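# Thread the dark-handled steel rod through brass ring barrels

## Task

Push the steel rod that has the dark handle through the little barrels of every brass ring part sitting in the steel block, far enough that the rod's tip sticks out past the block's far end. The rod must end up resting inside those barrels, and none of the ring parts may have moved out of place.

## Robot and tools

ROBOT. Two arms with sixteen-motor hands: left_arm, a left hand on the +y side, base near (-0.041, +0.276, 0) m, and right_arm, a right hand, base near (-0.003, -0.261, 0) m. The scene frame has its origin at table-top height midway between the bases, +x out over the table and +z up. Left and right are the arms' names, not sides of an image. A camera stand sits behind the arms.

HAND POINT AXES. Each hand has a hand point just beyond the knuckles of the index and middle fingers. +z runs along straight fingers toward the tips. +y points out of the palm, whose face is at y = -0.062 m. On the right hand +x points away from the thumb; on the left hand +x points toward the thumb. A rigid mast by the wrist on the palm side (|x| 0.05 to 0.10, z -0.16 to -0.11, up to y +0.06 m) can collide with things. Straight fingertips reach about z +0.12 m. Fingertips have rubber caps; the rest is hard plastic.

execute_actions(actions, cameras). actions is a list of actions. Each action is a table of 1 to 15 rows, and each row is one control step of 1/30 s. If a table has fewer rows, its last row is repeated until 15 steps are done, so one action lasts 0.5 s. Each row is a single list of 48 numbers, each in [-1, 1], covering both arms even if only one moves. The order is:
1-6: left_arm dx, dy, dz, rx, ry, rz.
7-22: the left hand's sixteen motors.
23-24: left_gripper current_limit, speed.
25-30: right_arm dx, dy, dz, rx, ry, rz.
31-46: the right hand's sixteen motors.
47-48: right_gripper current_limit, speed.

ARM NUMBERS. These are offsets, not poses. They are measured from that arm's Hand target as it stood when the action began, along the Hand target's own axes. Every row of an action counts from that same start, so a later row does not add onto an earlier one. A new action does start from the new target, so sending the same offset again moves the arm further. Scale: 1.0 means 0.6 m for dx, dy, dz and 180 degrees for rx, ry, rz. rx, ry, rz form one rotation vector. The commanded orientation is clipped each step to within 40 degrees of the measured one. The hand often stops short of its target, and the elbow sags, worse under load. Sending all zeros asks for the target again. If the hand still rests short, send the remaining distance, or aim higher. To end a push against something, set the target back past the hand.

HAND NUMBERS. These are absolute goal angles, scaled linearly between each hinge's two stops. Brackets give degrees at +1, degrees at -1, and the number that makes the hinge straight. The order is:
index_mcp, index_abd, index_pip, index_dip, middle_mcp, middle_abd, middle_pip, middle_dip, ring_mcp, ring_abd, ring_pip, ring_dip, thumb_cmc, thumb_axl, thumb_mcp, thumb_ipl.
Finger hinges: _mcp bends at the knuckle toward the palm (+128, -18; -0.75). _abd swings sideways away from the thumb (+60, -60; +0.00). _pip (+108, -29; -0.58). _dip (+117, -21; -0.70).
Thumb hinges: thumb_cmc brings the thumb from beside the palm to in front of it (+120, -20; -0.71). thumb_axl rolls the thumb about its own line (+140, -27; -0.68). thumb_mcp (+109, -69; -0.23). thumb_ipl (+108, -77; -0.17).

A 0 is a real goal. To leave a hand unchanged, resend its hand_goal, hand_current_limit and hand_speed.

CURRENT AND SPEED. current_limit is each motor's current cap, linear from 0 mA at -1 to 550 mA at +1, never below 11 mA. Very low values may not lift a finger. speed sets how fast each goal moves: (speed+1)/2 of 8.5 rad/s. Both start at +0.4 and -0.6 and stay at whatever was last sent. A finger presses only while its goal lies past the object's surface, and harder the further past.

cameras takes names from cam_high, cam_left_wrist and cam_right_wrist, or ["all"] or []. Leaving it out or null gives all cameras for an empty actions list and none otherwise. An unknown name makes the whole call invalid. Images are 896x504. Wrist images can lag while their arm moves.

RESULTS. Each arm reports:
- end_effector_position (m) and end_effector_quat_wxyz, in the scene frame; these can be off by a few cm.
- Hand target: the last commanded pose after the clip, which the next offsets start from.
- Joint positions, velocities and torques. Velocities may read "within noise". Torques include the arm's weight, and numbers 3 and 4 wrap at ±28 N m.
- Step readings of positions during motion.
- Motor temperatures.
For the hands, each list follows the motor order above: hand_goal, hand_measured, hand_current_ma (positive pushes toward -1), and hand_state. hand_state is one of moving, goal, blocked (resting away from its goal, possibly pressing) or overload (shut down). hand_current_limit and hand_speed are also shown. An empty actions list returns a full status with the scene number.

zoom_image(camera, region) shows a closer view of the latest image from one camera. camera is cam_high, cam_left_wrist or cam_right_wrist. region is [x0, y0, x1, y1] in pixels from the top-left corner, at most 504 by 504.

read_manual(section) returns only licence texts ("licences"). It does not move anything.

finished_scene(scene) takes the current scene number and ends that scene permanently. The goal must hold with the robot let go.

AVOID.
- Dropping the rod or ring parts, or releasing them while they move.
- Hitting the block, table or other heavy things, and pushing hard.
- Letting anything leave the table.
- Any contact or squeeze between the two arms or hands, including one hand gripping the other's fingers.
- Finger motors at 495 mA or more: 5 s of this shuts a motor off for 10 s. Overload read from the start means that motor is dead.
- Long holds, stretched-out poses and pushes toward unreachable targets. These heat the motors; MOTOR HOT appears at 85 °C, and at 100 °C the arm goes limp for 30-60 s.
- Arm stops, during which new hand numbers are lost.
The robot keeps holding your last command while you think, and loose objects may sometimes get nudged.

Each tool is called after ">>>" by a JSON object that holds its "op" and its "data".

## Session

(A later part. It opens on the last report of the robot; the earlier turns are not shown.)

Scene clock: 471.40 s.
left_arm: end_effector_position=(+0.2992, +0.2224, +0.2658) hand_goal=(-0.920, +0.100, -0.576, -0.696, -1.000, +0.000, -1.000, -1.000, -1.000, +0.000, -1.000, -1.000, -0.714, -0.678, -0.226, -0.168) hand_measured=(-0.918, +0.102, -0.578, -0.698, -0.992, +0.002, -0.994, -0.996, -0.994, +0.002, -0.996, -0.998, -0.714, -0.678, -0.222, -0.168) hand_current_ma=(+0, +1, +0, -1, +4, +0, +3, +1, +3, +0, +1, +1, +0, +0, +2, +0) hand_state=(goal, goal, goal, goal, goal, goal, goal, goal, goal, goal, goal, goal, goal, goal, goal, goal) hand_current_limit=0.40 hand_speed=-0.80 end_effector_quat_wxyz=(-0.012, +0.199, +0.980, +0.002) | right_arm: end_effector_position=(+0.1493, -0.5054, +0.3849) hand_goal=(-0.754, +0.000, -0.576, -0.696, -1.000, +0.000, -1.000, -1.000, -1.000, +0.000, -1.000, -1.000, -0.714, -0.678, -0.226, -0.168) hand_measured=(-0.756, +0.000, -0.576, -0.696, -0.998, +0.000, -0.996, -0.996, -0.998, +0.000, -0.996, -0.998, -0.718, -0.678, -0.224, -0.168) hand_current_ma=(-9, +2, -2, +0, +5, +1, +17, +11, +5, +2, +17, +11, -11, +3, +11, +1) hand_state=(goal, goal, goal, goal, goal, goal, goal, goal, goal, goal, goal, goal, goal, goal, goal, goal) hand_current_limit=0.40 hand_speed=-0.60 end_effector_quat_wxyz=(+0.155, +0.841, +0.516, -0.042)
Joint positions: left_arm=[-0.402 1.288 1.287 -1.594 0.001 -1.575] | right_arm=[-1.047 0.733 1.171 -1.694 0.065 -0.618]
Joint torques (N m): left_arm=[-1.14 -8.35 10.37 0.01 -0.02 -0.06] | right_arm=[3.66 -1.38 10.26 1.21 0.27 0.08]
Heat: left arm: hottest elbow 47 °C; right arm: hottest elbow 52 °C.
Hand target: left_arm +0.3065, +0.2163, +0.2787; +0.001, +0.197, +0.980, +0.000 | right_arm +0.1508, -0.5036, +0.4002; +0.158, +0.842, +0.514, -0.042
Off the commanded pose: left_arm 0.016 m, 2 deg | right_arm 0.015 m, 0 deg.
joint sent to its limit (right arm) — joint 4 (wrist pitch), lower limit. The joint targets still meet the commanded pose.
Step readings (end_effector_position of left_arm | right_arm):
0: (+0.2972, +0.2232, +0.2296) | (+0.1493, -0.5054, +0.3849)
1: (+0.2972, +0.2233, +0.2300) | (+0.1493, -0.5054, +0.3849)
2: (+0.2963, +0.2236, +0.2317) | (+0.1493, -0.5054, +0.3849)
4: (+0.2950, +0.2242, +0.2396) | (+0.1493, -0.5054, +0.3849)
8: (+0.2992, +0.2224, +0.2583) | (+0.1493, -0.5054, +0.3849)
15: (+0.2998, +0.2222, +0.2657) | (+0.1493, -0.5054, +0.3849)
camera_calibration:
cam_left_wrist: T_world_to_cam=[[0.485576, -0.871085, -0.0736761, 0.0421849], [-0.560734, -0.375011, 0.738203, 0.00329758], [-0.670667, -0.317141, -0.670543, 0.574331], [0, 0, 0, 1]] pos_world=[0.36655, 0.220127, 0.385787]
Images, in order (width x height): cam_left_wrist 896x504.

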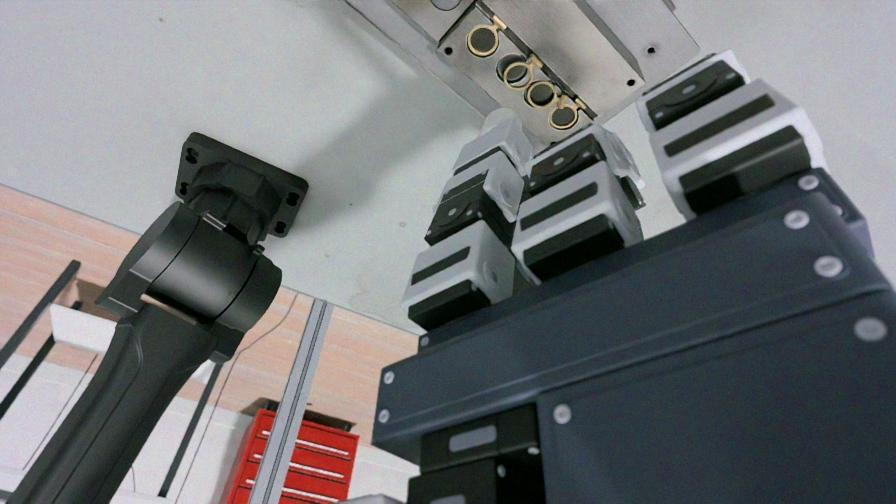

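>>> {"op": "execute_actions", "data": {"actions": [], "cameras": ["all"]}}

>>> {"op": "zoom_image", "data": {"camera": "cam_left_wrist", "region": [460, 20, 580, 120]}}

Scene clock: 473.40 s.
left_arm: end_effector_position=(+0.2992, +0.2224, +0.2658) hand_goal=(-0.920, +0.100, -0.576, -0.696, -1.000, +0.000, -1.000, -1.000, -1.000, +0.000, -1.000, -1.000, -0.714, -0.678, -0.226, -0.168) hand_measured=(-0.918, +0.102, -0.578, -0.698, -0.992, +0.002, -0.994, -0.996, -0.994, +0.002, -0.996, -0.998, -0.714, -0.678, -0.222, -0.168) hand_current_ma=(+0, +1, +0, -1, +4, +0, +3, +1, +3, +0, +1, +1, +0, +0, +2, +0) hand_state=(goal, goal, goal, goal, goal, goal, goal, goal, goal, goal, goal, goal, goal, goal, goal, goal) hand_current_limit=0.40 hand_speed=-0.80 end_effector_quat_wxyz=(-0.012, +0.199, +0.980, +0.002) | right_arm: end_effector_position=(+0.1493, -0.5054, +0.3849) hand_goal=(-0.754, +0.000, -0.576, -0.696, -1.000, +0.000, -1.000, -1.000, -1.000, +0.000, -1.000, -1.000, -0.714, -0.678, -0.226, -0.168) hand_measured=(-0.756, +0.000, -0.576, -0.696, -0.998, +0.000, -0.996, -0.996, -0.998, +0.000, -0.996, -0.998, -0.718, -0.678, -0.224, -0.168) hand_current_ma=(-9, +2, -2, +0, +5, +1, +17, +11, +5, +2, +17, +11, -11, +3, +11, +1) hand_state=(goal, goal, goal, goal, goal, goal, goal, goal, goal, goal, goal, goal, goal, goal, goal, goal) hand_current_limit=0.40 hand_speed=-0.60 end_effector_quat_wxyz=(+0.155, +0.841, +0.516, -0.042)
Joint positions: left_arm=[-0.402 1.288 1.287 -1.594 0.001 -1.575] | right_arm=[-1.047 0.733 1.171 -1.694 0.065 -0.618]
Joint velocities: within noise
Joint torques (N m): left_arm=[-1.61 -8.35 10.47 -0.16 -0.07 -0.03] | right_arm=[3.84 -0.85 9.99 1.31 0.27 0.06]
Motor temperatures (°C): left_arm=[27 32 47 24 28 25] | right_arm=[29 24 52 25 25 27]
Heat: left arm: hottest elbow 47 °C; right arm: hottest elbow 52 °C.
Hand target: left_arm +0.3065, +0.2162, +0.2787; +0.001, +0.197, +0.980, +0.000 | right_arm +0.1508, -0.5036, +0.4002; +0.158, +0.842, +0.514, -0.042
Off the commanded pose: left_arm 0.016 m, 2 deg | right_arm 0.015 m, 0 deg.
camera_calibration:
cam_left_wrist: T_world_to_cam=[[0.485576, -0.871085, -0.0736761, 0.0421849], [-0.560734, -0.375011, 0.738203, 0.00329758], [-0.670667, -0.317141, -0.670543, 0.574331], [0, 0, 0, 1]] pos_world=[0.36655, 0.220127, 0.385787]
cam_right_wrist: T_world_to_cam=[[0.218357, -0.914306, 0.341123, -0.597337], [-0.730161, 0.0788444, 0.678711, -0.161158], [-0.647445, -0.397276, -0.650375, 0.273833], [0, 0, 0, 1]] pos_world=[0.190053, -0.424655, 0.491239]

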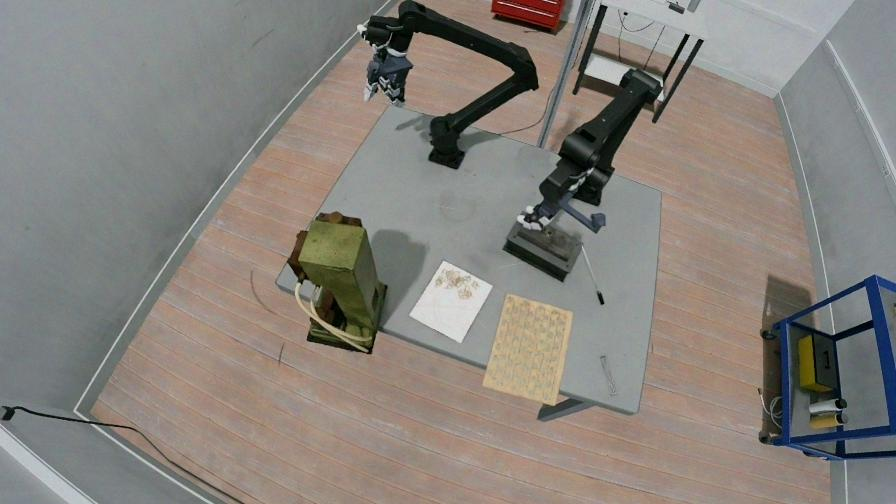

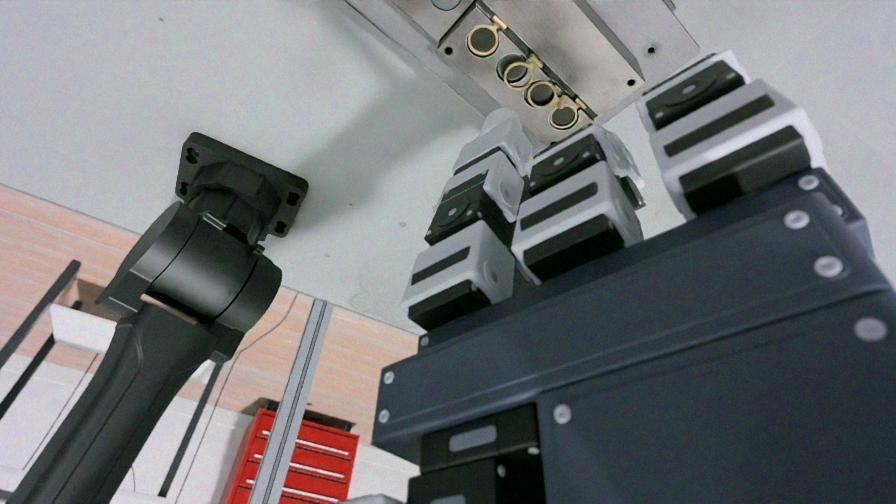

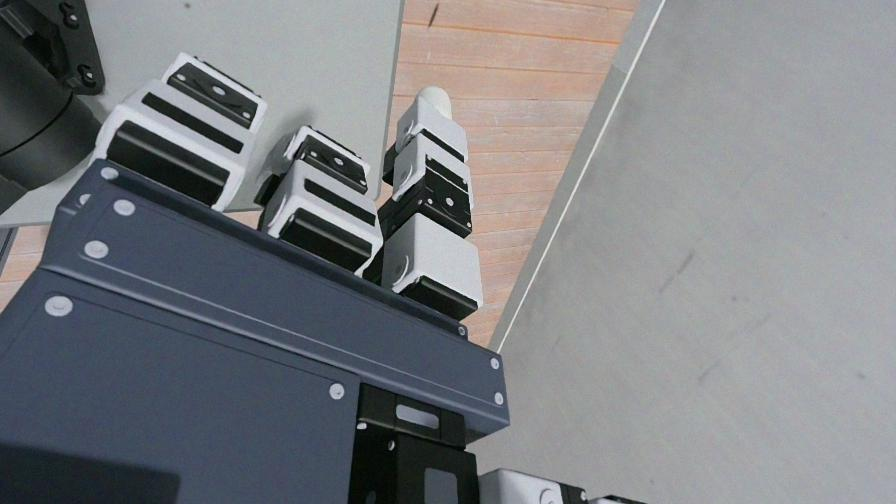

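Scaled by 4.200 from the camera's 896x504 image, which has a finer 1280x720 frame.

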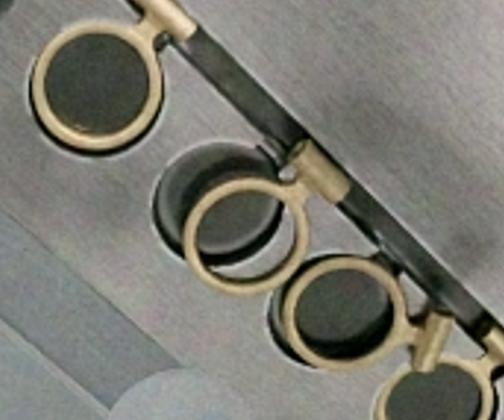

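>>> {"op": "execute_actions", "data": {"actions": [[[-0.007,0,0.025,0,0,0,-0.92,0.1,-0.576,-0.696,-1,0,-1,-1,-1,0,-1,-1,-0.714,-0.678,-0.226,-0.168,0.4,-0.8,0,0,0,0,0,0,-0.754,0,-0.576,-0.696,-1,0,-1,-1,-1,0,-1,-1,-0.714,-0.678,-0.226,-0.168,0.4,-0.6]],[[-0.007,0,0.025,0,0,0,-0.92,0.1,-0.576,-0.696,-1,0,-1,-1,-1,0,-1,-1,-0.714,-0.678,-0.226,-0.168,0.4,-0.8,0,0,0,0,0,0,-0.754,0,-0.576,-0.696,-1,0,-1,-1,-1,0,-1,-1,-0.714,-0.678,-0.226,-0.168,0.4,-0.6]],[[-0.006,-0.001,0.022,0,0,0,-0.92,0.1,-0.576,-0.696,-1,0,-1,-1,-1,0,-1,-1,-0.714,-0.678,-0.226,-0.168,0.4,-0.8,0,0,0,0,0,0,-0.754,0,-0.576,-0.696,-1,0,-1,-1,-1,0,-1,-1,-0.714,-0.678,-0.226,-0.168,0.4,-0.6]]], "cameras": ["cam_left_wrist"]}}

>>> {"op": "zoom_image", "data": {"camera": "cam_left_wrist", "region": [430, 30, 590, 170]}}

Scene clock: 476.57 s.
left_arm: end_effector_position=(+0.3166, +0.2148, +0.2419) hand_goal=(-0.920, +0.100, -0.576, -0.696, -1.000, +0.000, -1.000, -1.000, -1.000, +0.000, -1.000, -1.000, -0.714, -0.678, -0.226, -0.168) hand_measured=(-0.918, +0.102, -0.578, -0.698, -0.992, +0.002, -0.994, -0.996, -0.994, +0.002, -0.996, -0.998, -0.714, -0.678, -0.222, -0.168) hand_current_ma=(+0, +1, +0, -1, +4, +0, +3, +1, +3, +0, +1, +1, +0, +0, +2, +0) hand_state=(goal, goal, goal, goal, goal, goal, goal, goal, goal, goal, goal, goal, goal, goal, goal, goal) hand_current_limit=0.40 hand_speed=-0.80 end_effector_quat_wxyz=(+0.007, +0.198, +0.980, -0.002) | right_arm: end_effector_position=(+0.1493, -0.5054, +0.3849) hand_goal=(-0.754, +0.000, -0.576, -0.696, -1.000, +0.000, -1.000, -1.000, -1.000, +0.000, -1.000, -1.000, -0.714, -0.678, -0.226, -0.168) hand_measured=(-0.756, +0.000, -0.576, -0.696, -0.998, +0.000, -0.996, -0.996, -0.998, +0.000, -0.996, -0.998, -0.718, -0.678, -0.224, -0.168) hand_current_ma=(-9, +2, -2, +0, +5, +1, +17, +11, +5, +2, +17, +11, -11, +3, +11, +1) hand_state=(goal, goal, goal, goal, goal, goal, goal, goal, goal, goal, goal, goal, goal, goal, goal, goal) hand_current_limit=0.40 hand_speed=-0.60 end_effector_quat_wxyz=(+0.155, +0.841, +0.516, -0.042)
Joint positions: left_arm=[-0.403 1.316 1.252 -1.493 0.001 -1.576] | right_arm=[-1.047 0.733 1.171 -1.694 0.065 -0.618]
Joint torques (N m): left_arm=[-1.9 -8.29 7.24 0.64 -0.05 -0.07] | right_arm=[3.14 -0.91 10.15 1.33 0.25 0.01]
Heat: left arm: hottest elbow 47 °C; right arm: hottest elbow 52 °C.
Hand target: left_arm +0.3174, +0.2110, +0.2354; +0.001, +0.197, +0.980, +0.000 | right_arm +0.1508, -0.5036, +0.4002; +0.158, +0.842, +0.514, -0.042
Off the commanded pose: left_arm 0.008 m, 1 deg | right_arm 0.015 m, 0 deg.
joint sent to its limit (right arm) — joint 4 (wrist pitch), lower limit. The joint targets still meet the commanded pose.
Step readings (end_effector_position of left_arm | right_arm):
0: (+0.2992, +0.2224, +0.2658) | (+0.1493, -0.5054, +0.3849)
1: (+0.2992, +0.2224, +0.2658) | (+0.1493, -0.5054, +0.3849)
2: (+0.2992, +0.2224, +0.2658) | (+0.1493, -0.5054, +0.3849)
4: (+0.3005, +0.2219, +0.2656) | (+0.1493, -0.5054, +0.3849)
8: (+0.3036, +0.2205, +0.2653) | (+0.1493, -0.5054, +0.3849)
15: (+0.3049, +0.2199, +0.2648) | (+0.1493, -0.5054, +0.3849)
16: (+0.3050, +0.2199, +0.2648) | (+0.1493, -0.5054, +0.3849)
17: (+0.3059, +0.2195, +0.2646) | (+0.1493, -0.5054, +0.3849)
19: (+0.3089, +0.2183, +0.2635) | (+0.1493, -0.5054, +0.3849)
23: (+0.3125, +0.2167, +0.2593) | (+0.1493, -0.5054, +0.3849)
30: (+0.3130, +0.2165, +0.2553) | (+0.1493, -0.5054, +0.3849)
31: (+0.3131, +0.2164, +0.2551) | (+0.1493, -0.5054, +0.3849)
32: (+0.3136, +0.2162, +0.2546) | (+0.1493, -0.5054, +0.3849)
34: (+0.3149, +0.2157, +0.2520) | (+0.1493, -0.5054, +0.3849)
38: (+0.3156, +0.2154, +0.2453) | (+0.1493, -0.5054, +0.3849)
45: (+0.3165, +0.2148, +0.2420) | (+0.1493, -0.5054, +0.3849)
camera_calibration:
cam_left_wrist: T_world_to_cam=[[0.487947, -0.871772, -0.0438362, 0.0175081], [-0.585952, -0.364364, 0.723808, 0.0369955], [-0.646968, -0.327494, -0.688607, 0.566815], [0, 0, 0, 1]] pos_world=[0.379846, 0.214371, 0.364303]
Images, in order (width x height): cam_left_wrist 896x504.

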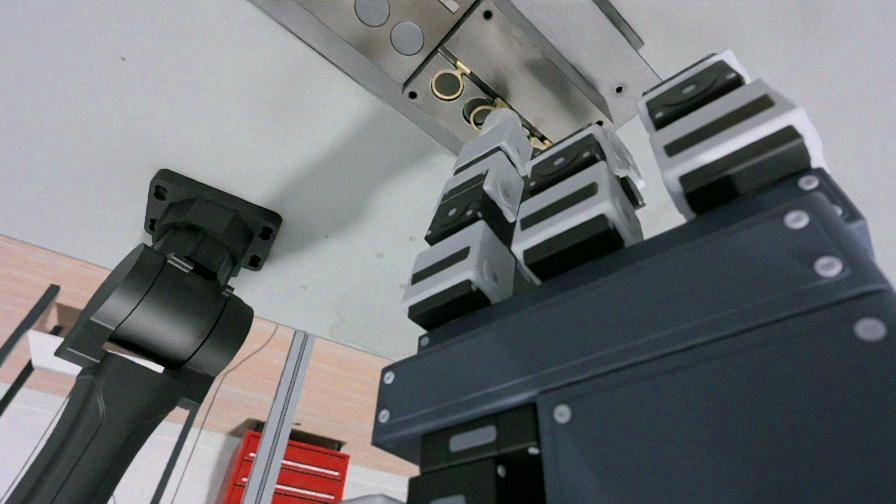

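Scaled by 3.150 from the camera's 896x504 image, which has a finer 1280x720 frame.

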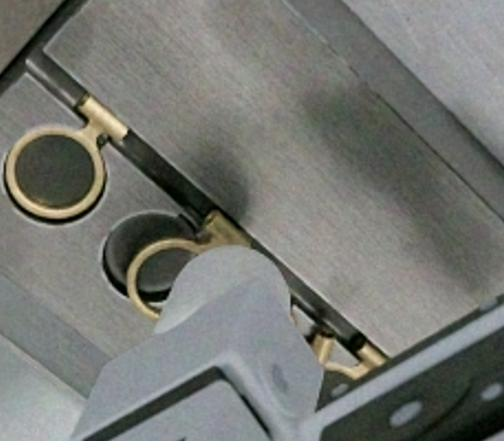

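>>> {"op": "execute_actions", "data": {"actions": [[[0,0,0.013,0,0,0,-0.92,0.1,-0.576,-0.696,-1,0,-1,-1,-1,0,-1,-1,-0.714,-0.678,-0.226,-0.168,0.4,-0.8,0,0,0,0,0,0,-0.754,0,-0.576,-0.696,-1,0,-1,-1,-1,0,-1,-1,-0.714,-0.678,-0.226,-0.168,0.4,-0.6]],[[0,0,0.007,0,0,0,-0.92,0.1,-0.576,-0.696,-1,0,-1,-1,-1,0,-1,-1,-0.714,-0.678,-0.226,-0.168,0.4,-0.8,0,0,0,0,0,0,-0.754,0,-0.576,-0.696,-1,0,-1,-1,-1,0,-1,-1,-0.714,-0.678,-0.226,-0.168,0.4,-0.6]]], "cameras": ["cam_left_wrist"]}}

>>> {"op": "zoom_image", "data": {"camera": "cam_left_wrist", "region": [430, 30, 590, 170]}}

Scene clock: 478.77 s.
left_arm: end_effector_position=(+0.3169, +0.2146, +0.2311) hand_goal=(-0.920, +0.100, -0.576, -0.696, -1.000, +0.000, -1.000, -1.000, -1.000, +0.000, -1.000, -1.000, -0.714, -0.678, -0.226, -0.168) hand_measured=(-0.918, +0.102, -0.578, -0.698, -0.992, +0.002, -0.994, -0.996, -0.994, +0.002, -0.996, -0.998, -0.714, -0.678, -0.222, -0.168) hand_current_ma=(+0, +1, +0, -1, +4, +0, +3, +1, +3, +0, +1, +1, +0, +0, +2, +0) hand_state=(goal, goal, goal, goal, goal, goal, goal, goal, goal, goal, goal, goal, goal, goal, goal, goal) hand_current_limit=0.40 hand_speed=-0.80 end_effector_quat_wxyz=(+0.008, +0.198, +0.980, -0.002) | right_arm: end_effector_position=(+0.1493, -0.5054, +0.3849) hand_goal=(-0.754, +0.000, -0.576, -0.696, -1.000, +0.000, -1.000, -1.000, -1.000, +0.000, -1.000, -1.000, -0.714, -0.678, -0.226, -0.168) hand_measured=(-0.756, +0.000, -0.576, -0.696, -0.998, +0.000, -0.996, -0.996, -0.998, +0.000, -0.996, -0.998, -0.718, -0.678, -0.224, -0.168) hand_current_ma=(-9, +2, -2, +0, +5, +1, +17, +11, +5, +2, +17, +11, -11, +3, +11, +1) hand_state=(goal, goal, goal, goal, goal, goal, goal, goal, goal, goal, goal, goal, goal, goal, goal, goal) hand_current_limit=0.40 hand_speed=-0.60 end_effector_quat_wxyz=(+0.155, +0.841, +0.516, -0.042)
Joint positions: left_arm=[-0.403 1.316 1.225 -1.462 0.001 -1.576] | right_arm=[-1.047 0.733 1.171 -1.694 0.065 -0.618]
Joint torques (N m): left_arm=[-1.55 -8.41 7.24 0.38 -0.09 -0.06] | right_arm=[3.37 -1.9 9.98 1.24 0.27 0.08]
Heat: left arm: hottest elbow 47 °C; right arm: hottest elbow 52 °C.
Hand target: left_arm +0.3175, +0.2110, +0.2234; +0.001, +0.197, +0.980, +0.000 | right_arm +0.1508, -0.5036, +0.4002; +0.158, +0.842, +0.514, -0.042
Off the commanded pose: left_arm 0.009 m, 1 deg | right_arm 0.015 m, 0 deg.
joint sent to its limit (right arm) — joint 4 (wrist pitch), lower limit. The joint targets still meet the commanded pose.
Step readings (end_effector_position of left_arm | right_arm):
0: (+0.3166, +0.2148, +0.2419) | (+0.1493, -0.5054, +0.3849)
1: (+0.3167, +0.2147, +0.2419) | (+0.1493, -0.5054, +0.3849)
2: (+0.3170, +0.2146, +0.2416) | (+0.1493, -0.5054, +0.3849)
4: (+0.3175, +0.2144, +0.2398) | (+0.1493, -0.5054, +0.3849)
8: (+0.3165, +0.2148, +0.2360) | (+0.1493, -0.5054, +0.3849)
15: (+0.3167, +0.2147, +0.2349) | (+0.1493, -0.5054, +0.3849)
16: (+0.3168, +0.2147, +0.2349) | (+0.1493, -0.5054, +0.3849)
17: (+0.3170, +0.2146, +0.2348) | (+0.1493, -0.5054, +0.3849)
19: (+0.3173, +0.2145, +0.2339) | (+0.1493, -0.5054, +0.3849)
23: (+0.3167, +0.2147, +0.2317) | (+0.1493, -0.5054, +0.3849)
30: (+0.3168, +0.2147, +0.2312) | (+0.1493, -0.5054, +0.3849)
camera_calibration:
cam_left_wrist: T_world_to_cam=[[0.488068, -0.871837, -0.0411107, 0.0161044], [-0.58827, -0.363388, 0.722418, 0.045767], [-0.644769, -0.328405, -0.690234, 0.559383], [0, 0, 0, 1]] pos_world=[0.379736, 0.214375, 0.353704]
Images, in order (width x height): cam_left_wrist 896x504.

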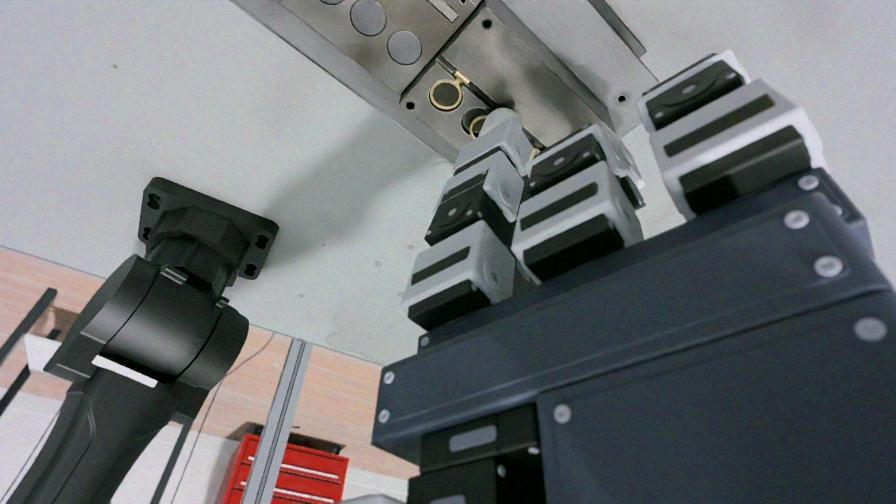

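Scaled by 3.150 from the camera's 896x504 image, which has a finer 1280x720 frame.

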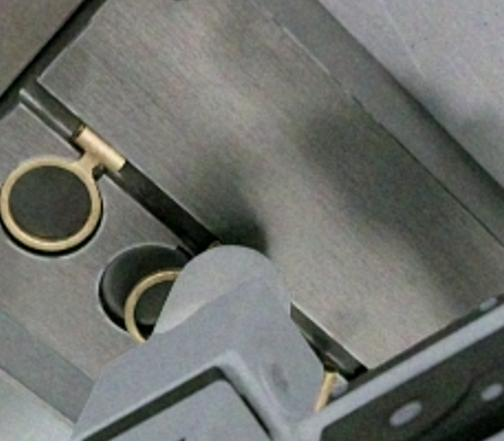

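>>> {"op": "execute_actions", "data": {"actions": [[[0,0,0.006,0,0,0,-0.92,0.1,-0.576,-0.696,-1,0,-1,-1,-1,0,-1,-1,-0.714,-0.678,-0.226,-0.168,0.4,-0.8,0,0,0,0,0,0,-0.754,0,-0.576,-0.696,-1,0,-1,-1,-1,0,-1,-1,-0.714,-0.678,-0.226,-0.168,0.4,-0.6]]], "cameras": ["cam_left_wrist"]}}

>>> {"op": "zoom_image", "data": {"camera": "cam_left_wrist", "region": [430, 30, 590, 170]}}

Scene clock: 479.80 s.
left_arm: end_effector_position=(+0.3175, +0.2144, +0.2296) hand_goal=(-0.920, +0.100, -0.576, -0.696, -1.000, +0.000, -1.000, -1.000, -1.000, +0.000, -1.000, -1.000, -0.714, -0.678, -0.226, -0.168) hand_measured=(-0.918, +0.104, -0.578, -0.698, -0.992, +0.002, -0.994, -0.996, -0.994, +0.002, -0.996, -0.998, -0.714, -0.678, -0.222, -0.168) hand_current_ma=(+0, +1, +0, -1, +4, +0, +3, +1, +3, +0, +1, +1, +0, +0, +2, +0) hand_state=(goal, goal, goal, goal, goal, goal, goal, goal, goal, goal, goal, goal, goal, goal, goal, goal) hand_current_limit=0.40 hand_speed=-0.80 end_effector_quat_wxyz=(+0.010, +0.198, +0.980, -0.002) | right_arm: end_effector_position=(+0.1493, -0.5054, +0.3849) hand_goal=(-0.754, +0.000, -0.576, -0.696, -1.000, +0.000, -1.000, -1.000, -1.000, +0.000, -1.000, -1.000, -0.714, -0.678, -0.226, -0.168) hand_measured=(-0.756, +0.000, -0.576, -0.696, -0.998, +0.000, -0.996, -0.996, -0.998, +0.000, -0.996, -0.998, -0.718, -0.678, -0.224, -0.168) hand_current_ma=(-9, +2, -2, +0, +5, +1, +17, +11, +5, +2, +17, +11, -11, +3, +11, +1) hand_state=(goal, goal, goal, goal, goal, goal, goal, goal, goal, goal, goal, goal, goal, goal, goal, goal) hand_current_limit=0.40 hand_speed=-0.60 end_effector_quat_wxyz=(+0.155, +0.841, +0.516, -0.042)
Joint positions: left_arm=[-0.403 1.316 1.221 -1.455 0.001 -1.576] | right_arm=[-1.047 0.733 1.171 -1.694 0.065 -0.618]
Joint torques (N m): left_arm=[-1.85 -7.59 6.75 0.51 -0.06 0] | right_arm=[2.26 -0.21 10.09 1.32 0.2 0.04]
Heat: left arm: hottest elbow 47 °C; right arm: hottest elbow 52 °C.
Hand target: left_arm +0.3175, +0.2110, +0.2199; +0.001, +0.197, +0.980, +0.000 | right_arm +0.1508, -0.5036, +0.4002; +0.158, +0.842, +0.514, -0.042
Off the commanded pose: left_arm 0.010 m, 1 deg | right_arm 0.015 m, 0 deg.
joint sent to its limit (right arm) — joint 4 (wrist pitch), lower limit. The joint targets still meet the commanded pose.
Step readings (end_effector_position of left_arm | right_arm):
0: (+0.3169, +0.2146, +0.2311) | (+0.1493, -0.5054, +0.3849)
1: (+0.3169, +0.2146, +0.2311) | (+0.1493, -0.5054, +0.3849)
2: (+0.3171, +0.2146, +0.2311) | (+0.1493, -0.5054, +0.3849)
4: (+0.3173, +0.2145, +0.2302) | (+0.1493, -0.5054, +0.3849)
8: (+0.3175, +0.2144, +0.2296) | (+0.1493, -0.5054, +0.3849)
15: (+0.3175, +0.2144, +0.2296) | (+0.1493, -0.5054, +0.3849)
camera_calibration:
cam_left_wrist: T_world_to_cam=[[0.488123, -0.871917, -0.0386786, 0.0150088], [-0.590319, -0.36247, 0.721207, 0.0478632], [-0.642853, -0.329205, -0.691639, 0.558447], [0, 0, 0, 1]] pos_world=[0.379928, 0.214279, 0.352305]
Images, in order (width x height): cam_left_wrist 896x504.

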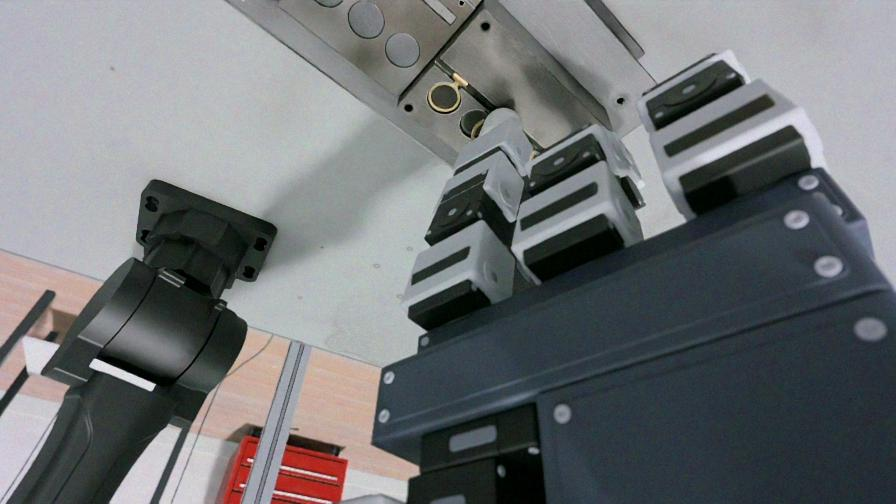

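Scaled by 3.150 from the camera's 896x504 image, which has a finer 1280x720 frame.

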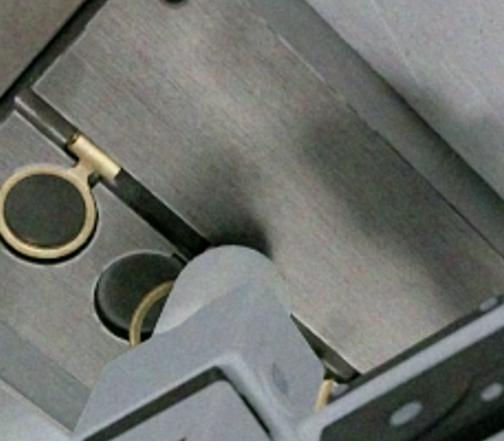

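>>> {"op": "execute_actions", "data": {"actions": [[[0,0,0,0,0,0,-0.905,0.1,-0.576,-0.696,-1,0,-1,-1,-1,0,-1,-1,-0.714,-0.678,-0.226,-0.168,0.4,-0.9,0,0,0,0,0,0,-0.754,0,-0.576,-0.696,-1,0,-1,-1,-1,0,-1,-1,-0.714,-0.678,-0.226,-0.168,0.4,-0.6]]], "cameras": ["cam_left_wrist"]}}

>>> {"op": "zoom_image", "data": {"camera": "cam_left_wrist", "region": [430, 30, 590, 170]}}

Scene clock: 481.67 s.
left_arm: end_effector_position=(+0.3175, +0.2143, +0.2296) hand_goal=(-0.906, +0.100, -0.576, -0.696, -1.000, +0.000, -1.000, -1.000, -1.000, +0.000, -1.000, -1.000, -0.714, -0.678, -0.226, -0.168) hand_measured=(-0.918, +0.104, -0.578, -0.698, -0.992, +0.002, -0.994, -0.996, -0.994, +0.002, -0.996, -0.998, -0.714, -0.678, -0.222, -0.168) hand_current_ma=(-8, +1, +0, -1, +4, +0, +3, +1, +3, +0, +1, +1, +0, +0, +2, +0) hand_state=(goal, goal, goal, goal, goal, goal, goal, goal, goal, goal, goal, goal, goal, goal, goal, goal) hand_current_limit=0.40 hand_speed=-0.90 end_effector_quat_wxyz=(+0.010, +0.199, +0.980, -0.002) | right_arm: end_effector_position=(+0.1493, -0.5054, +0.3849) hand_goal=(-0.754, +0.000, -0.576, -0.696, -1.000, +0.000, -1.000, -1.000, -1.000, +0.000, -1.000, -1.000, -0.714, -0.678, -0.226, -0.168) hand_measured=(-0.756, +0.000, -0.576, -0.696, -0.998, +0.000, -0.996, -0.996, -0.998, +0.000, -0.996, -0.998, -0.718, -0.678, -0.224, -0.168) hand_current_ma=(-9, +2, -2, +0, +5, +1, +17, +11, +5, +2, +17, +11, -11, +3, +11, +1) hand_state=(goal, goal, goal, goal, goal, goal, goal, goal, goal, goal, goal, goal, goal, goal, goal, goal) hand_current_limit=0.40 hand_speed=-0.60 end_effector_quat_wxyz=(+0.155, +0.841, +0.516, -0.042)
Joint positions: left_arm=[-0.403 1.316 1.221 -1.455 0.001 -1.576] | right_arm=[-1.047 0.733 1.171 -1.694 0.065 -0.618]
Joint torques (N m): left_arm=[-1.38 -8.06 6.76 0.57 -0.09 -0.07] | right_arm=[2.96 -0.62 10.3 1.18 0.26 0.05]
Heat: left arm: hottest elbow 47 °C; right arm: hottest elbow 52 °C.
Hand target: left_arm +0.3175, +0.2110, +0.2199; +0.001, +0.197, +0.980, +0.000 | right_arm +0.1508, -0.5036, +0.4002; +0.158, +0.842, +0.514, -0.042
Off the commanded pose: left_arm 0.010 m, 1 deg | right_arm 0.015 m, 0 deg.
joint sent to its limit (right arm) — joint 4 (wrist pitch), lower limit. The joint targets still meet the commanded pose.
Step readings (end_effector_position of left_arm | right_arm):
0: (+0.3175, +0.2144, +0.2296) | (+0.1493, -0.5054, +0.3849)
1: (+0.3175, +0.2144, +0.2296) | (+0.1493, -0.5054, +0.3849)
2: (+0.3175, +0.2144, +0.2296) | (+0.1493, -0.5054, +0.3849)
4: (+0.3175, +0.2143, +0.2296) | (+0.1493, -0.5054, +0.3849)
8: (+0.3175, +0.2143, +0.2296) | (+0.1493, -0.5054, +0.3849)
15: (+0.3175, +0.2143, +0.2296) | (+0.1493, -0.5054, +0.3849)
camera_calibration:
cam_left_wrist: T_world_to_cam=[[0.487848, -0.872072, -0.0386703, 0.0149692], [-0.590438, -0.362279, 0.721205, 0.0477958], [-0.642952, -0.329006, -0.691641, 0.558377], [0, 0, 0, 1]] pos_world=[0.379928, 0.214079, 0.352305]
Images, in order (width x height): cam_left_wrist 896x504.

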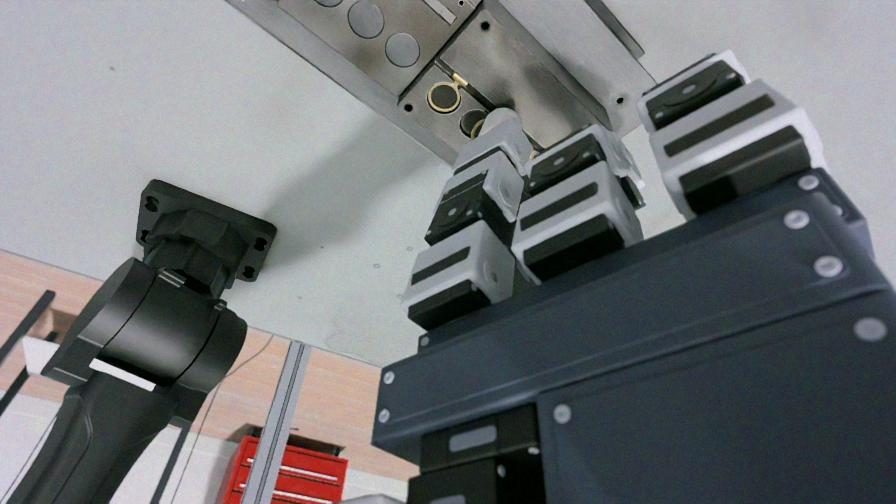

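Scaled by 3.150 from the camera's 896x504 image, which has a finer 1280x720 frame.

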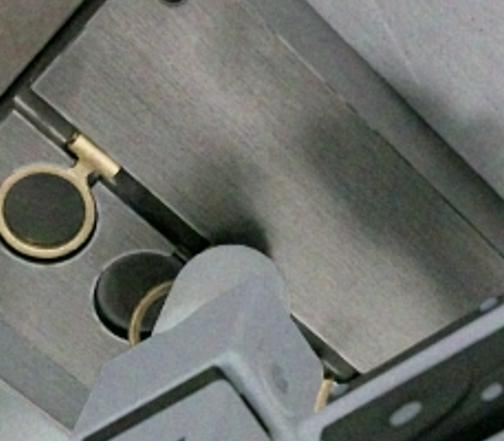

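>>> {"op": "execute_actions", "data": {"actions": [[[0,0,0,0,0,0,-0.88,0.1,-0.576,-0.696,-1,0,-1,-1,-1,0,-1,-1,-0.714,-0.678,-0.226,-0.168,0.4,-0.9,0,0,0,0,0,0,-0.754,0,-0.576,-0.696,-1,0,-1,-1,-1,0,-1,-1,-0.714,-0.678,-0.226,-0.168,0.4,-0.6]]], "cameras": ["cam_left_wrist"]}}

>>> {"op": "zoom_image", "data": {"camera": "cam_left_wrist", "region": [430, 30, 590, 170]}}

Scene clock: 482.83 s.
left_arm: end_effector_position=(+0.3173, +0.2138, +0.2296) hand_goal=(-0.880, +0.100, -0.576, -0.696, -1.000, +0.000, -1.000, -1.000, -1.000, +0.000, -1.000, -1.000, -0.714, -0.678, -0.226, -0.168) hand_measured=(-0.908, +0.102, -0.582, -0.698, -0.992, +0.002, -0.994, -0.996, -0.994, +0.002, -0.996, -0.998, -0.714, -0.678, -0.222, -0.168) hand_current_ma=(-36, +1, -3, -1, +4, +0, +3, +1, +3, +0, +1, +1, +0, +0, +2, +0) hand_state=(blocked, goal, goal, goal, goal, goal, goal, goal, goal, goal, goal, goal, goal, goal, goal, goal) hand_current_limit=0.40 hand_speed=-0.90 end_effector_quat_wxyz=(+0.010, +0.199, +0.980, -0.003) | right_arm: end_effector_position=(+0.1493, -0.5054, +0.3849) hand_goal=(-0.754, +0.000, -0.576, -0.696, -1.000, +0.000, -1.000, -1.000, -1.000, +0.000, -1.000, -1.000, -0.714, -0.678, -0.226, -0.168) hand_measured=(-0.756, +0.000, -0.576, -0.696, -0.998, +0.000, -0.996, -0.996, -0.998, +0.000, -0.996, -0.998, -0.718, -0.678, -0.224, -0.168) hand_current_ma=(-9, +2, -2, +0, +5, +1, +17, +11, +5, +2, +17, +11, -11, +3, +11, +1) hand_state=(goal, goal, goal, goal, goal, goal, goal, goal, goal, goal, goal, goal, goal, goal, goal, goal) hand_current_limit=0.40 hand_speed=-0.60 end_effector_quat_wxyz=(+0.155, +0.841, +0.516, -0.042)
Joint positions: left_arm=[-0.404 1.316 1.221 -1.455 0.001 -1.577] | right_arm=[-1.047 0.733 1.171 -1.694 0.065 -0.618]
Joint torques (N m): left_arm=[-1.14 -7.94 6.84 0.68 -0.09 -0.01] | right_arm=[2.84 -1.67 10.1 1.35 0.27 0.03]
Heat: left arm: hottest elbow 47 °C; right arm: hottest elbow 53 °C.
Hand target: left_arm +0.3175, +0.2110, +0.2199; +0.001, +0.197, +0.980, +0.000 | right_arm +0.1508, -0.5036, +0.4002; +0.158, +0.842, +0.514, -0.042
Off the commanded pose: left_arm 0.010 m, 1 deg | right_arm 0.015 m, 0 deg.
joint sent to its limit (right arm) — joint 4 (wrist pitch), lower limit. The joint targets still meet the commanded pose.
Step readings (end_effector_position of left_arm | right_arm):
0: (+0.3175, +0.2143, +0.2296) | (+0.1493, -0.5054, +0.3849)
1: (+0.3174, +0.2143, +0.2296) | (+0.1493, -0.5054, +0.3849)
2: (+0.3174, +0.2143, +0.2296) | (+0.1493, -0.5054, +0.3849)
4: (+0.3173, +0.2139, +0.2296) | (+0.1493, -0.5054, +0.3849)
8: (+0.3173, +0.2138, +0.2296) | (+0.1493, -0.5054, +0.3849)
15: (+0.3173, +0.2138, +0.2296) | (+0.1493, -0.5054, +0.3849)
camera_calibration:
cam_left_wrist: T_world_to_cam=[[0.487794, -0.872112, -0.0384291, 0.0146626], [-0.590369, -0.361997, 0.721403, 0.0473771], [-0.643056, -0.329209, -0.691448, 0.558133], [0, 0, 0, 1]] pos_world=[0.379728, 0.21368, 0.352305]
Images, in order (width x height): cam_left_wrist 896x504.

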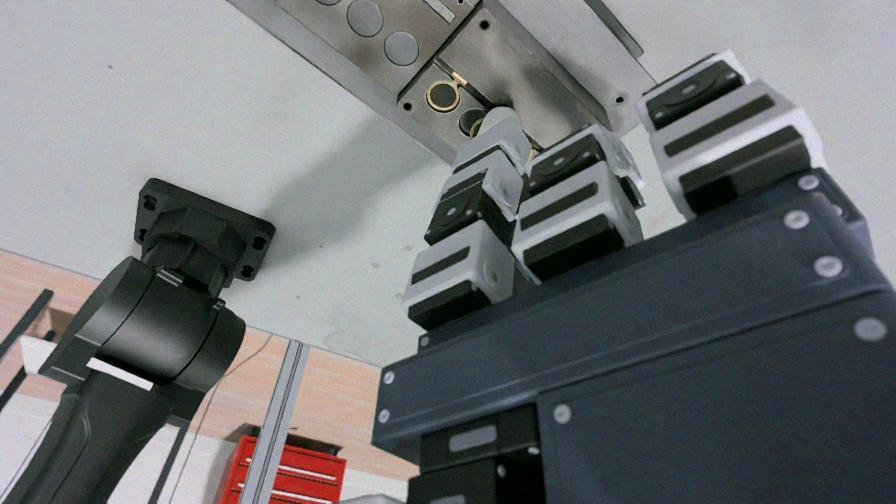

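Scaled by 3.150 from the camera's 896x504 image, which has a finer 1280x720 frame.

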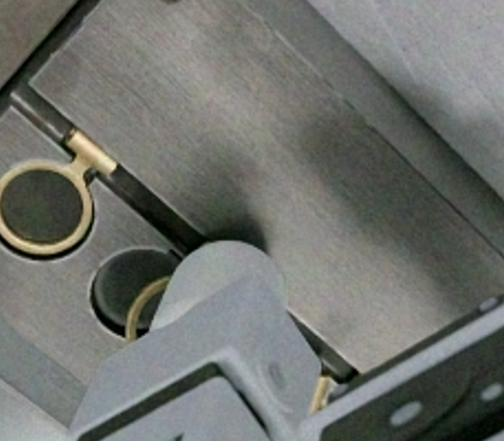

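>>> {"op": "execute_actions", "data": {"actions": [[[0,0,-0.003,0,0,0,-0.86,0.1,-0.576,-0.696,-1,0,-1,-1,-1,0,-1,-1,-0.714,-0.678,-0.226,-0.168,0.4,-0.9,0,0,0,0,0,0,-0.754,0,-0.576,-0.696,-1,0,-1,-1,-1,0,-1,-1,-0.714,-0.678,-0.226,-0.168,0.4,-0.6]]], "cameras": ["cam_left_wrist"]}}

>>> {"op": "zoom_image", "data": {"camera": "cam_left_wrist", "region": [430, 30, 590, 170]}}

Scene clock: 484.63 s.
left_arm: end_effector_position=(+0.3171, +0.2134, +0.2295) hand_goal=(-0.860, +0.100, -0.576, -0.696, -1.000, +0.000, -1.000, -1.000, -1.000, +0.000, -1.000, -1.000, -0.714, -0.678, -0.226, -0.168) hand_measured=(-0.898, +0.102, -0.586, -0.700, -0.992, +0.002, -0.994, -0.996, -0.994, +0.002, -0.996, -0.998, -0.714, -0.678, -0.222, -0.168) hand_current_ma=(-59, +1, -6, -2, +4, +0, +3, +1, +3, +0, +1, +1, +0, +0, +2, +0) hand_state=(blocked, goal, goal, goal, goal, goal, goal, goal, goal, goal, goal, goal, goal, goal, goal, goal) hand_current_limit=0.40 hand_speed=-0.90 end_effector_quat_wxyz=(+0.010, +0.199, +0.980, -0.003) | right_arm: end_effector_position=(+0.1493, -0.5054, +0.3849) hand_goal=(-0.754, +0.000, -0.576, -0.696, -1.000, +0.000, -1.000, -1.000, -1.000, +0.000, -1.000, -1.000, -0.714, -0.678, -0.226, -0.168) hand_measured=(-0.756, +0.000, -0.576, -0.696, -0.998, +0.000, -0.996, -0.996, -0.998, +0.000, -0.996, -0.998, -0.718, -0.678, -0.224, -0.168) hand_current_ma=(-9, +2, -2, +0, +5, +1, +17, +11, +5, +2, +17, +11, -11, +3, +11, +1) hand_state=(goal, goal, goal, goal, goal, goal, goal, goal, goal, goal, goal, goal, goal, goal, goal, goal) hand_current_limit=0.40 hand_speed=-0.60 end_effector_quat_wxyz=(+0.155, +0.841, +0.516, -0.042)
Joint positions: left_arm=[-0.405 1.316 1.221 -1.455 0.002 -1.577] | right_arm=[-1.047 0.733 1.171 -1.694 0.065 -0.618]
Joint torques (N m): left_arm=[-1.79 -7.77 7.16 0.34 -0.12 -0.02] | right_arm=[3.49 -1.2 10.17 1.21 0.25 0.08]
Heat: left arm: hottest elbow 47 °C; right arm: hottest elbow 53 °C.
Hand target: left_arm +0.3175, +0.2110, +0.2217; +0.001, +0.197, +0.980, +0.000 | right_arm +0.1508, -0.5036, +0.4002; +0.158, +0.842, +0.514, -0.042
Off the commanded pose: left_arm 0.008 m, 1 deg | right_arm 0.015 m, 0 deg.
joint sent to its limit (right arm) — joint 4 (wrist pitch), lower limit. The joint targets still meet the commanded pose.
Step readings (end_effector_position of left_arm | right_arm):
0: (+0.3173, +0.2138, +0.2296) | (+0.1493, -0.5054, +0.3849)
1: (+0.3173, +0.2138, +0.2296) | (+0.1493, -0.5054, +0.3849)
2: (+0.3172, +0.2137, +0.2295) | (+0.1493, -0.5054, +0.3849)
4: (+0.3171, +0.2135, +0.2295) | (+0.1493, -0.5054, +0.3849)
8: (+0.3171, +0.2134, +0.2295) | (+0.1493, -0.5054, +0.3849)
15: (+0.3171, +0.2134, +0.2295) | (+0.1493, -0.5054, +0.3849)
camera_calibration:
cam_left_wrist: T_world_to_cam=[[0.487432, -0.872345, -0.0377357, 0.0143909], [-0.590131, -0.360979, 0.722108, 0.0467279], [-0.643549, -0.32971, -0.690751, 0.557951], [0, 0, 0, 1]] pos_world=[0.379629, 0.213383, 0.352205]
Images, in order (width x height): cam_left_wrist 896x504.

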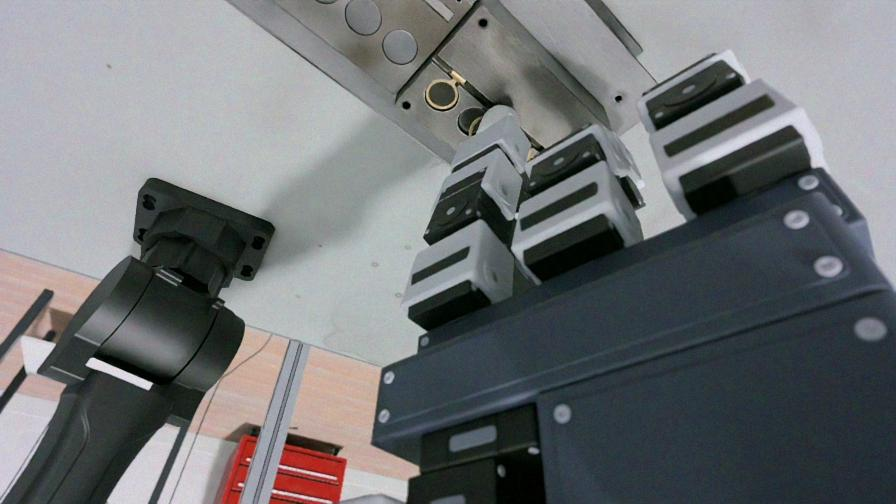

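Scaled by 3.150 from the camera's 896x504 image, which has a finer 1280x720 frame.

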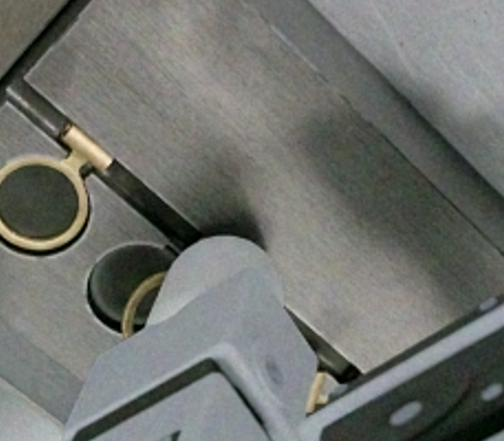

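>>> {"op": "execute_actions", "data": {"actions": [[[0,0,0,0,0,0,-0.83,0.1,-0.576,-0.696,-1,0,-1,-1,-1,0,-1,-1,-0.714,-0.678,-0.226,-0.168,0.4,-0.92,0,0,0,0,0,0,-0.754,0,-0.576,-0.696,-1,0,-1,-1,-1,0,-1,-1,-0.714,-0.678,-0.226,-0.168,0.4,-0.6]]], "cameras": ["cam_left_wrist"]}}

>>> {"op": "zoom_image", "data": {"camera": "cam_left_wrist", "region": [430, 30, 590, 170]}}

Scene clock: 485.83 s.
left_arm: end_effector_position=(+0.3168, +0.2127, +0.2293) hand_goal=(-0.830, +0.100, -0.576, -0.696, -1.000, +0.000, -1.000, -1.000, -1.000, +0.000, -1.000, -1.000, -0.714, -0.678, -0.226, -0.168) hand_measured=(-0.888, +0.102, -0.592, -0.704, -0.992, +0.002, -0.994, -0.996, -0.994, +0.002, -0.996, -0.998, -0.714, -0.678, -0.222, -0.168) hand_current_ma=(-110, +1, -12, -4, +4, +0, +3, +1, +3, +0, +1, +1, +0, +0, +2, +0) hand_state=(blocked, goal, goal, goal, goal, goal, goal, goal, goal, goal, goal, goal, goal, goal, goal, goal) hand_current_limit=0.40 hand_speed=-0.92 end_effector_quat_wxyz=(+0.010, +0.199, +0.980, -0.004) | right_arm: end_effector_position=(+0.1493, -0.5054, +0.3849) hand_goal=(-0.754, +0.000, -0.576, -0.696, -1.000, +0.000, -1.000, -1.000, -1.000, +0.000, -1.000, -1.000, -0.714, -0.678, -0.226, -0.168) hand_measured=(-0.756, +0.000, -0.576, -0.696, -0.998, +0.000, -0.996, -0.996, -0.998, +0.000, -0.996, -0.998, -0.718, -0.678, -0.224, -0.168) hand_current_ma=(-9, +2, -2, +0, +5, +1, +17, +11, +5, +2, +17, +11, -11, +3, +11, +1) hand_state=(goal, goal, goal, goal, goal, goal, goal, goal, goal, goal, goal, goal, goal, goal, goal, goal) hand_current_limit=0.40 hand_speed=-0.60 end_effector_quat_wxyz=(+0.155, +0.841, +0.516, -0.042)
Joint positions: left_arm=[-0.406 1.316 1.221 -1.455 0.004 -1.578] | right_arm=[-1.047 0.733 1.171 -1.694 0.065 -0.618]
Joint torques (N m): left_arm=[-1.26 -8.06 7.16 0.5 -0.2 -0.03] | right_arm=[2.78 -1.38 10.03 1.2 0.26 0.06]
Heat: left arm: hottest elbow 47 °C; right arm: hottest elbow 53 °C.
Hand target: left_arm +0.3175, +0.2110, +0.2217; +0.001, +0.197, +0.980, +0.000 | right_arm +0.1508, -0.5036, +0.4002; +0.158, +0.842, +0.514, -0.042
Off the commanded pose: left_arm 0.008 m, 1 deg | right_arm 0.015 m, 0 deg.
joint sent to its limit (right arm) — joint 4 (wrist pitch), lower limit. The joint targets still meet the commanded pose.
Step readings (end_effector_position of left_arm | right_arm):
0: (+0.3171, +0.2134, +0.2295) | (+0.1493, -0.5054, +0.3849)
1: (+0.3171, +0.2134, +0.2295) | (+0.1493, -0.5054, +0.3849)
2: (+0.3171, +0.2132, +0.2294) | (+0.1493, -0.5054, +0.3849)
4: (+0.3169, +0.2129, +0.2293) | (+0.1493, -0.5054, +0.3849)
8: (+0.3168, +0.2127, +0.2293) | (+0.1493, -0.5054, +0.3849)
15: (+0.3168, +0.2127, +0.2293) | (+0.1493, -0.5054, +0.3849)
camera_calibration:
cam_left_wrist: T_world_to_cam=[[0.487104, -0.872579, -0.0365277, 0.013745], [-0.589726, -0.359479, 0.723186, 0.0458552], [-0.644168, -0.330726, -0.689687, 0.557595], [0, 0, 0, 1]] pos_world=[0.379532, 0.212889, 0.351906]
Images, in order (width x height): cam_left_wrist 896x504.

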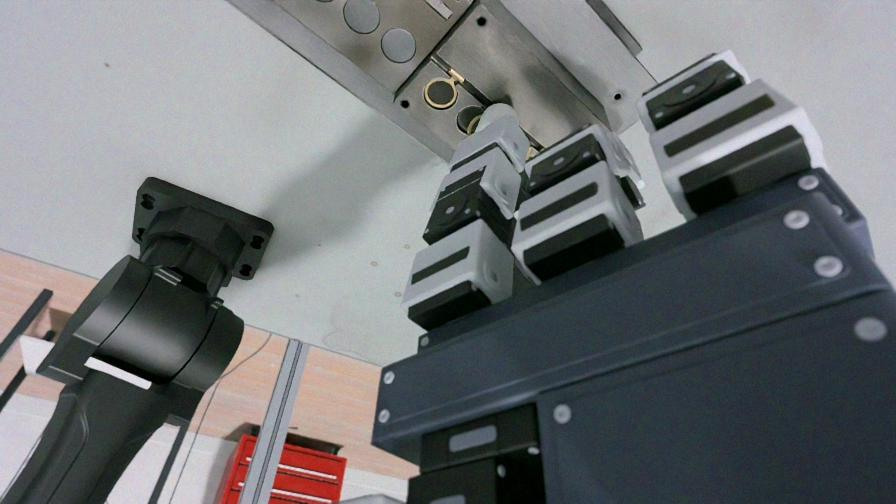

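Scaled by 3.150 from the camera's 896x504 image, which has a finer 1280x720 frame.

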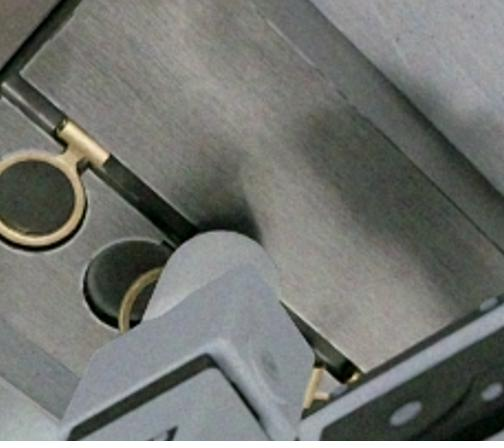

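>>> {"op": "execute_actions", "data": {"actions": [[[0,0,-0.004,0,0,0,-0.9,0.1,-0.576,-0.696,-1,0,-1,-1,-1,0,-1,-1,-0.714,-0.678,-0.226,-0.168,0.4,-0.9,0,0,0,0,0,0,-0.754,0,-0.576,-0.696,-1,0,-1,-1,-1,0,-1,-1,-0.714,-0.678,-0.226,-0.168,0.4,-0.6]],[[0,0,-0.022,0,-0.02,0,-0.9,0.1,-0.576,-0.696,-1,0,-1,-1,-1,0,-1,-1,-0.714,-0.678,-0.226,-0.168,0.4,-0.9,0,0,0,0,0,0,-0.754,0,-0.576,-0.696,-1,0,-1,-1,-1,0,-1,-1,-0.714,-0.678,-0.226,-0.168,0.4,-0.6]]], "cameras": ["cam_left_wrist"]}}

>>> {"op": "zoom_image", "data": {"camera": "cam_left_wrist", "region": [430, 30, 590, 170]}}

Scene clock: 488.50 s.
left_arm: end_effector_position=(+0.3181, +0.2127, +0.2364) hand_goal=(-0.900, +0.100, -0.576, -0.696, -1.000, +0.000, -1.000, -1.000, -1.000, +0.000, -1.000, -1.000, -0.714, -0.678, -0.226, -0.168) hand_measured=(-0.900, +0.102, -0.578, -0.698, -0.992, +0.002, -0.994, -0.996, -0.994, +0.002, -0.996, -0.998, -0.714, -0.678, -0.222, -0.168) hand_current_ma=(+0, +0, +0, -1, +4, +0, +3, +1, +3, +0, +1, +1, +0, +0, +2, +0) hand_state=(goal, goal, goal, goal, goal, goal, goal, goal, goal, goal, goal, goal, goal, goal, goal, goal) hand_current_limit=0.40 hand_speed=-0.90 end_effector_quat_wxyz=(+0.027, +0.199, +0.980, -0.006) | right_arm: end_effector_position=(+0.1493, -0.5054, +0.3849) hand_goal=(-0.754, +0.000, -0.576, -0.696, -1.000, +0.000, -1.000, -1.000, -1.000, +0.000, -1.000, -1.000, -0.714, -0.678, -0.226, -0.168) hand_measured=(-0.756, +0.000, -0.576, -0.696, -0.998, +0.000, -0.996, -0.996, -0.998, +0.000, -0.996, -0.998, -0.718, -0.678, -0.224, -0.168) hand_current_ma=(-9, +2, -2, +0, +5, +1, +17, +11, +5, +2, +17, +11, -11, +3, +11, +1) hand_state=(goal, goal, goal, goal, goal, goal, goal, goal, goal, goal, goal, goal, goal, goal, goal, goal) hand_current_limit=0.40 hand_speed=-0.60 end_effector_quat_wxyz=(+0.155, +0.841, +0.516, -0.042)
Joint positions: left_arm=[-0.406 1.295 1.221 -1.441 0.001 -1.578] | right_arm=[-1.047 0.733 1.171 -1.694 0.065 -0.618]
Joint torques (N m): left_arm=[-1.55 -10.17 7.21 0.53 -0.1 -0.05] | right_arm=[3.31 -1.26 10.25 1.14 0.29 0.04]
Heat: left arm: hottest elbow 47 °C; right arm: hottest elbow 53 °C.
Hand target: left_arm +0.3175, +0.2110, +0.2372; +0.032, +0.197, +0.980, -0.006 | right_arm +0.1508, -0.5036, +0.4002; +0.158, +0.842, +0.514, -0.042
Off the commanded pose: left_arm 0.002 m, 1 deg | right_arm 0.015 m, 0 deg.
joint sent to its limit (right arm) — joint 4 (wrist pitch), lower limit. The joint targets still meet the commanded pose.
Step readings (end_effector_position of left_arm | right_arm):
0: (+0.3168, +0.2127, +0.2293) | (+0.1493, -0.5054, +0.3849)
1: (+0.3168, +0.2127, +0.2293) | (+0.1493, -0.5054, +0.3849)
2: (+0.3168, +0.2127, +0.2293) | (+0.1493, -0.5054, +0.3849)
4: (+0.3168, +0.2127, +0.2293) | (+0.1493, -0.5054, +0.3849)
8: (+0.3170, +0.2130, +0.2295) | (+0.1493, -0.5054, +0.3849)
15: (+0.3170, +0.2130, +0.2295) | (+0.1493, -0.5054, +0.3849)
16: (+0.3170, +0.2130, +0.2295) | (+0.1493, -0.5054, +0.3849)
17: (+0.3170, +0.2130, +0.2295) | (+0.1493, -0.5054, +0.3849)
19: (+0.3171, +0.2130, +0.2303) | (+0.1493, -0.5054, +0.3849)
23: (+0.3182, +0.2126, +0.2332) | (+0.1493, -0.5054, +0.3849)
30: (+0.3180, +0.2127, +0.2364) | (+0.1493, -0.5054, +0.3849)
camera_calibration:
cam_left_wrist: T_world_to_cam=[[0.487915, -0.872819, -0.0112149, 0.00721126], [-0.613093, -0.351814, 0.70735, 0.0509747], [-0.621334, -0.338251, -0.706775, 0.561694], [0, 0, 0, 1]] pos_world=[0.376733, 0.214221, 0.361015]
Images, in order (width x height): cam_left_wrist 896x504.

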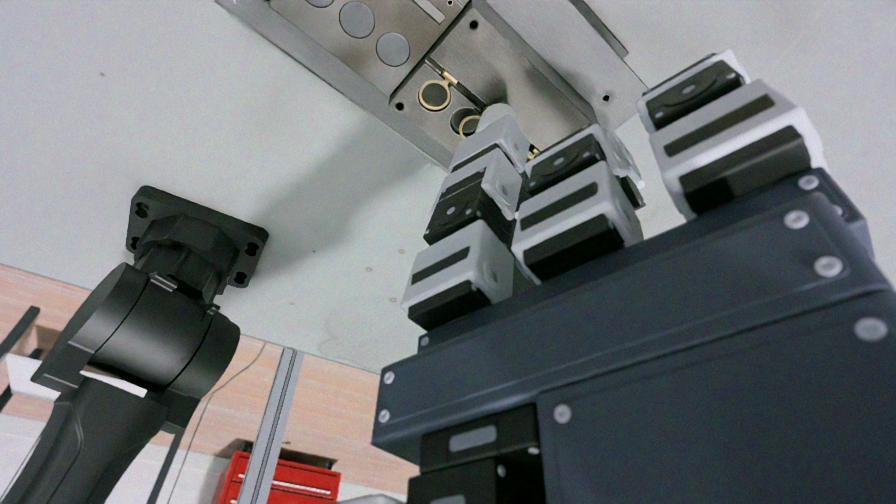

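Scaled by 3.150 from the camera's 896x504 image, which has a finer 1280x720 frame.

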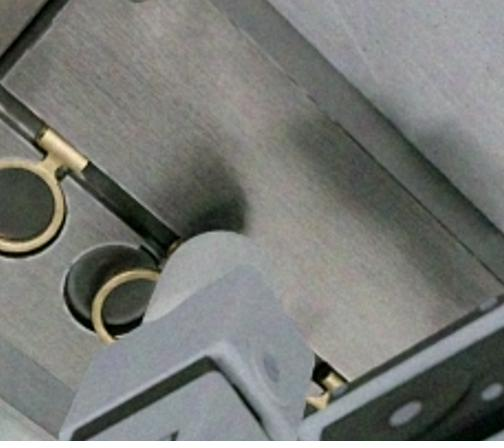

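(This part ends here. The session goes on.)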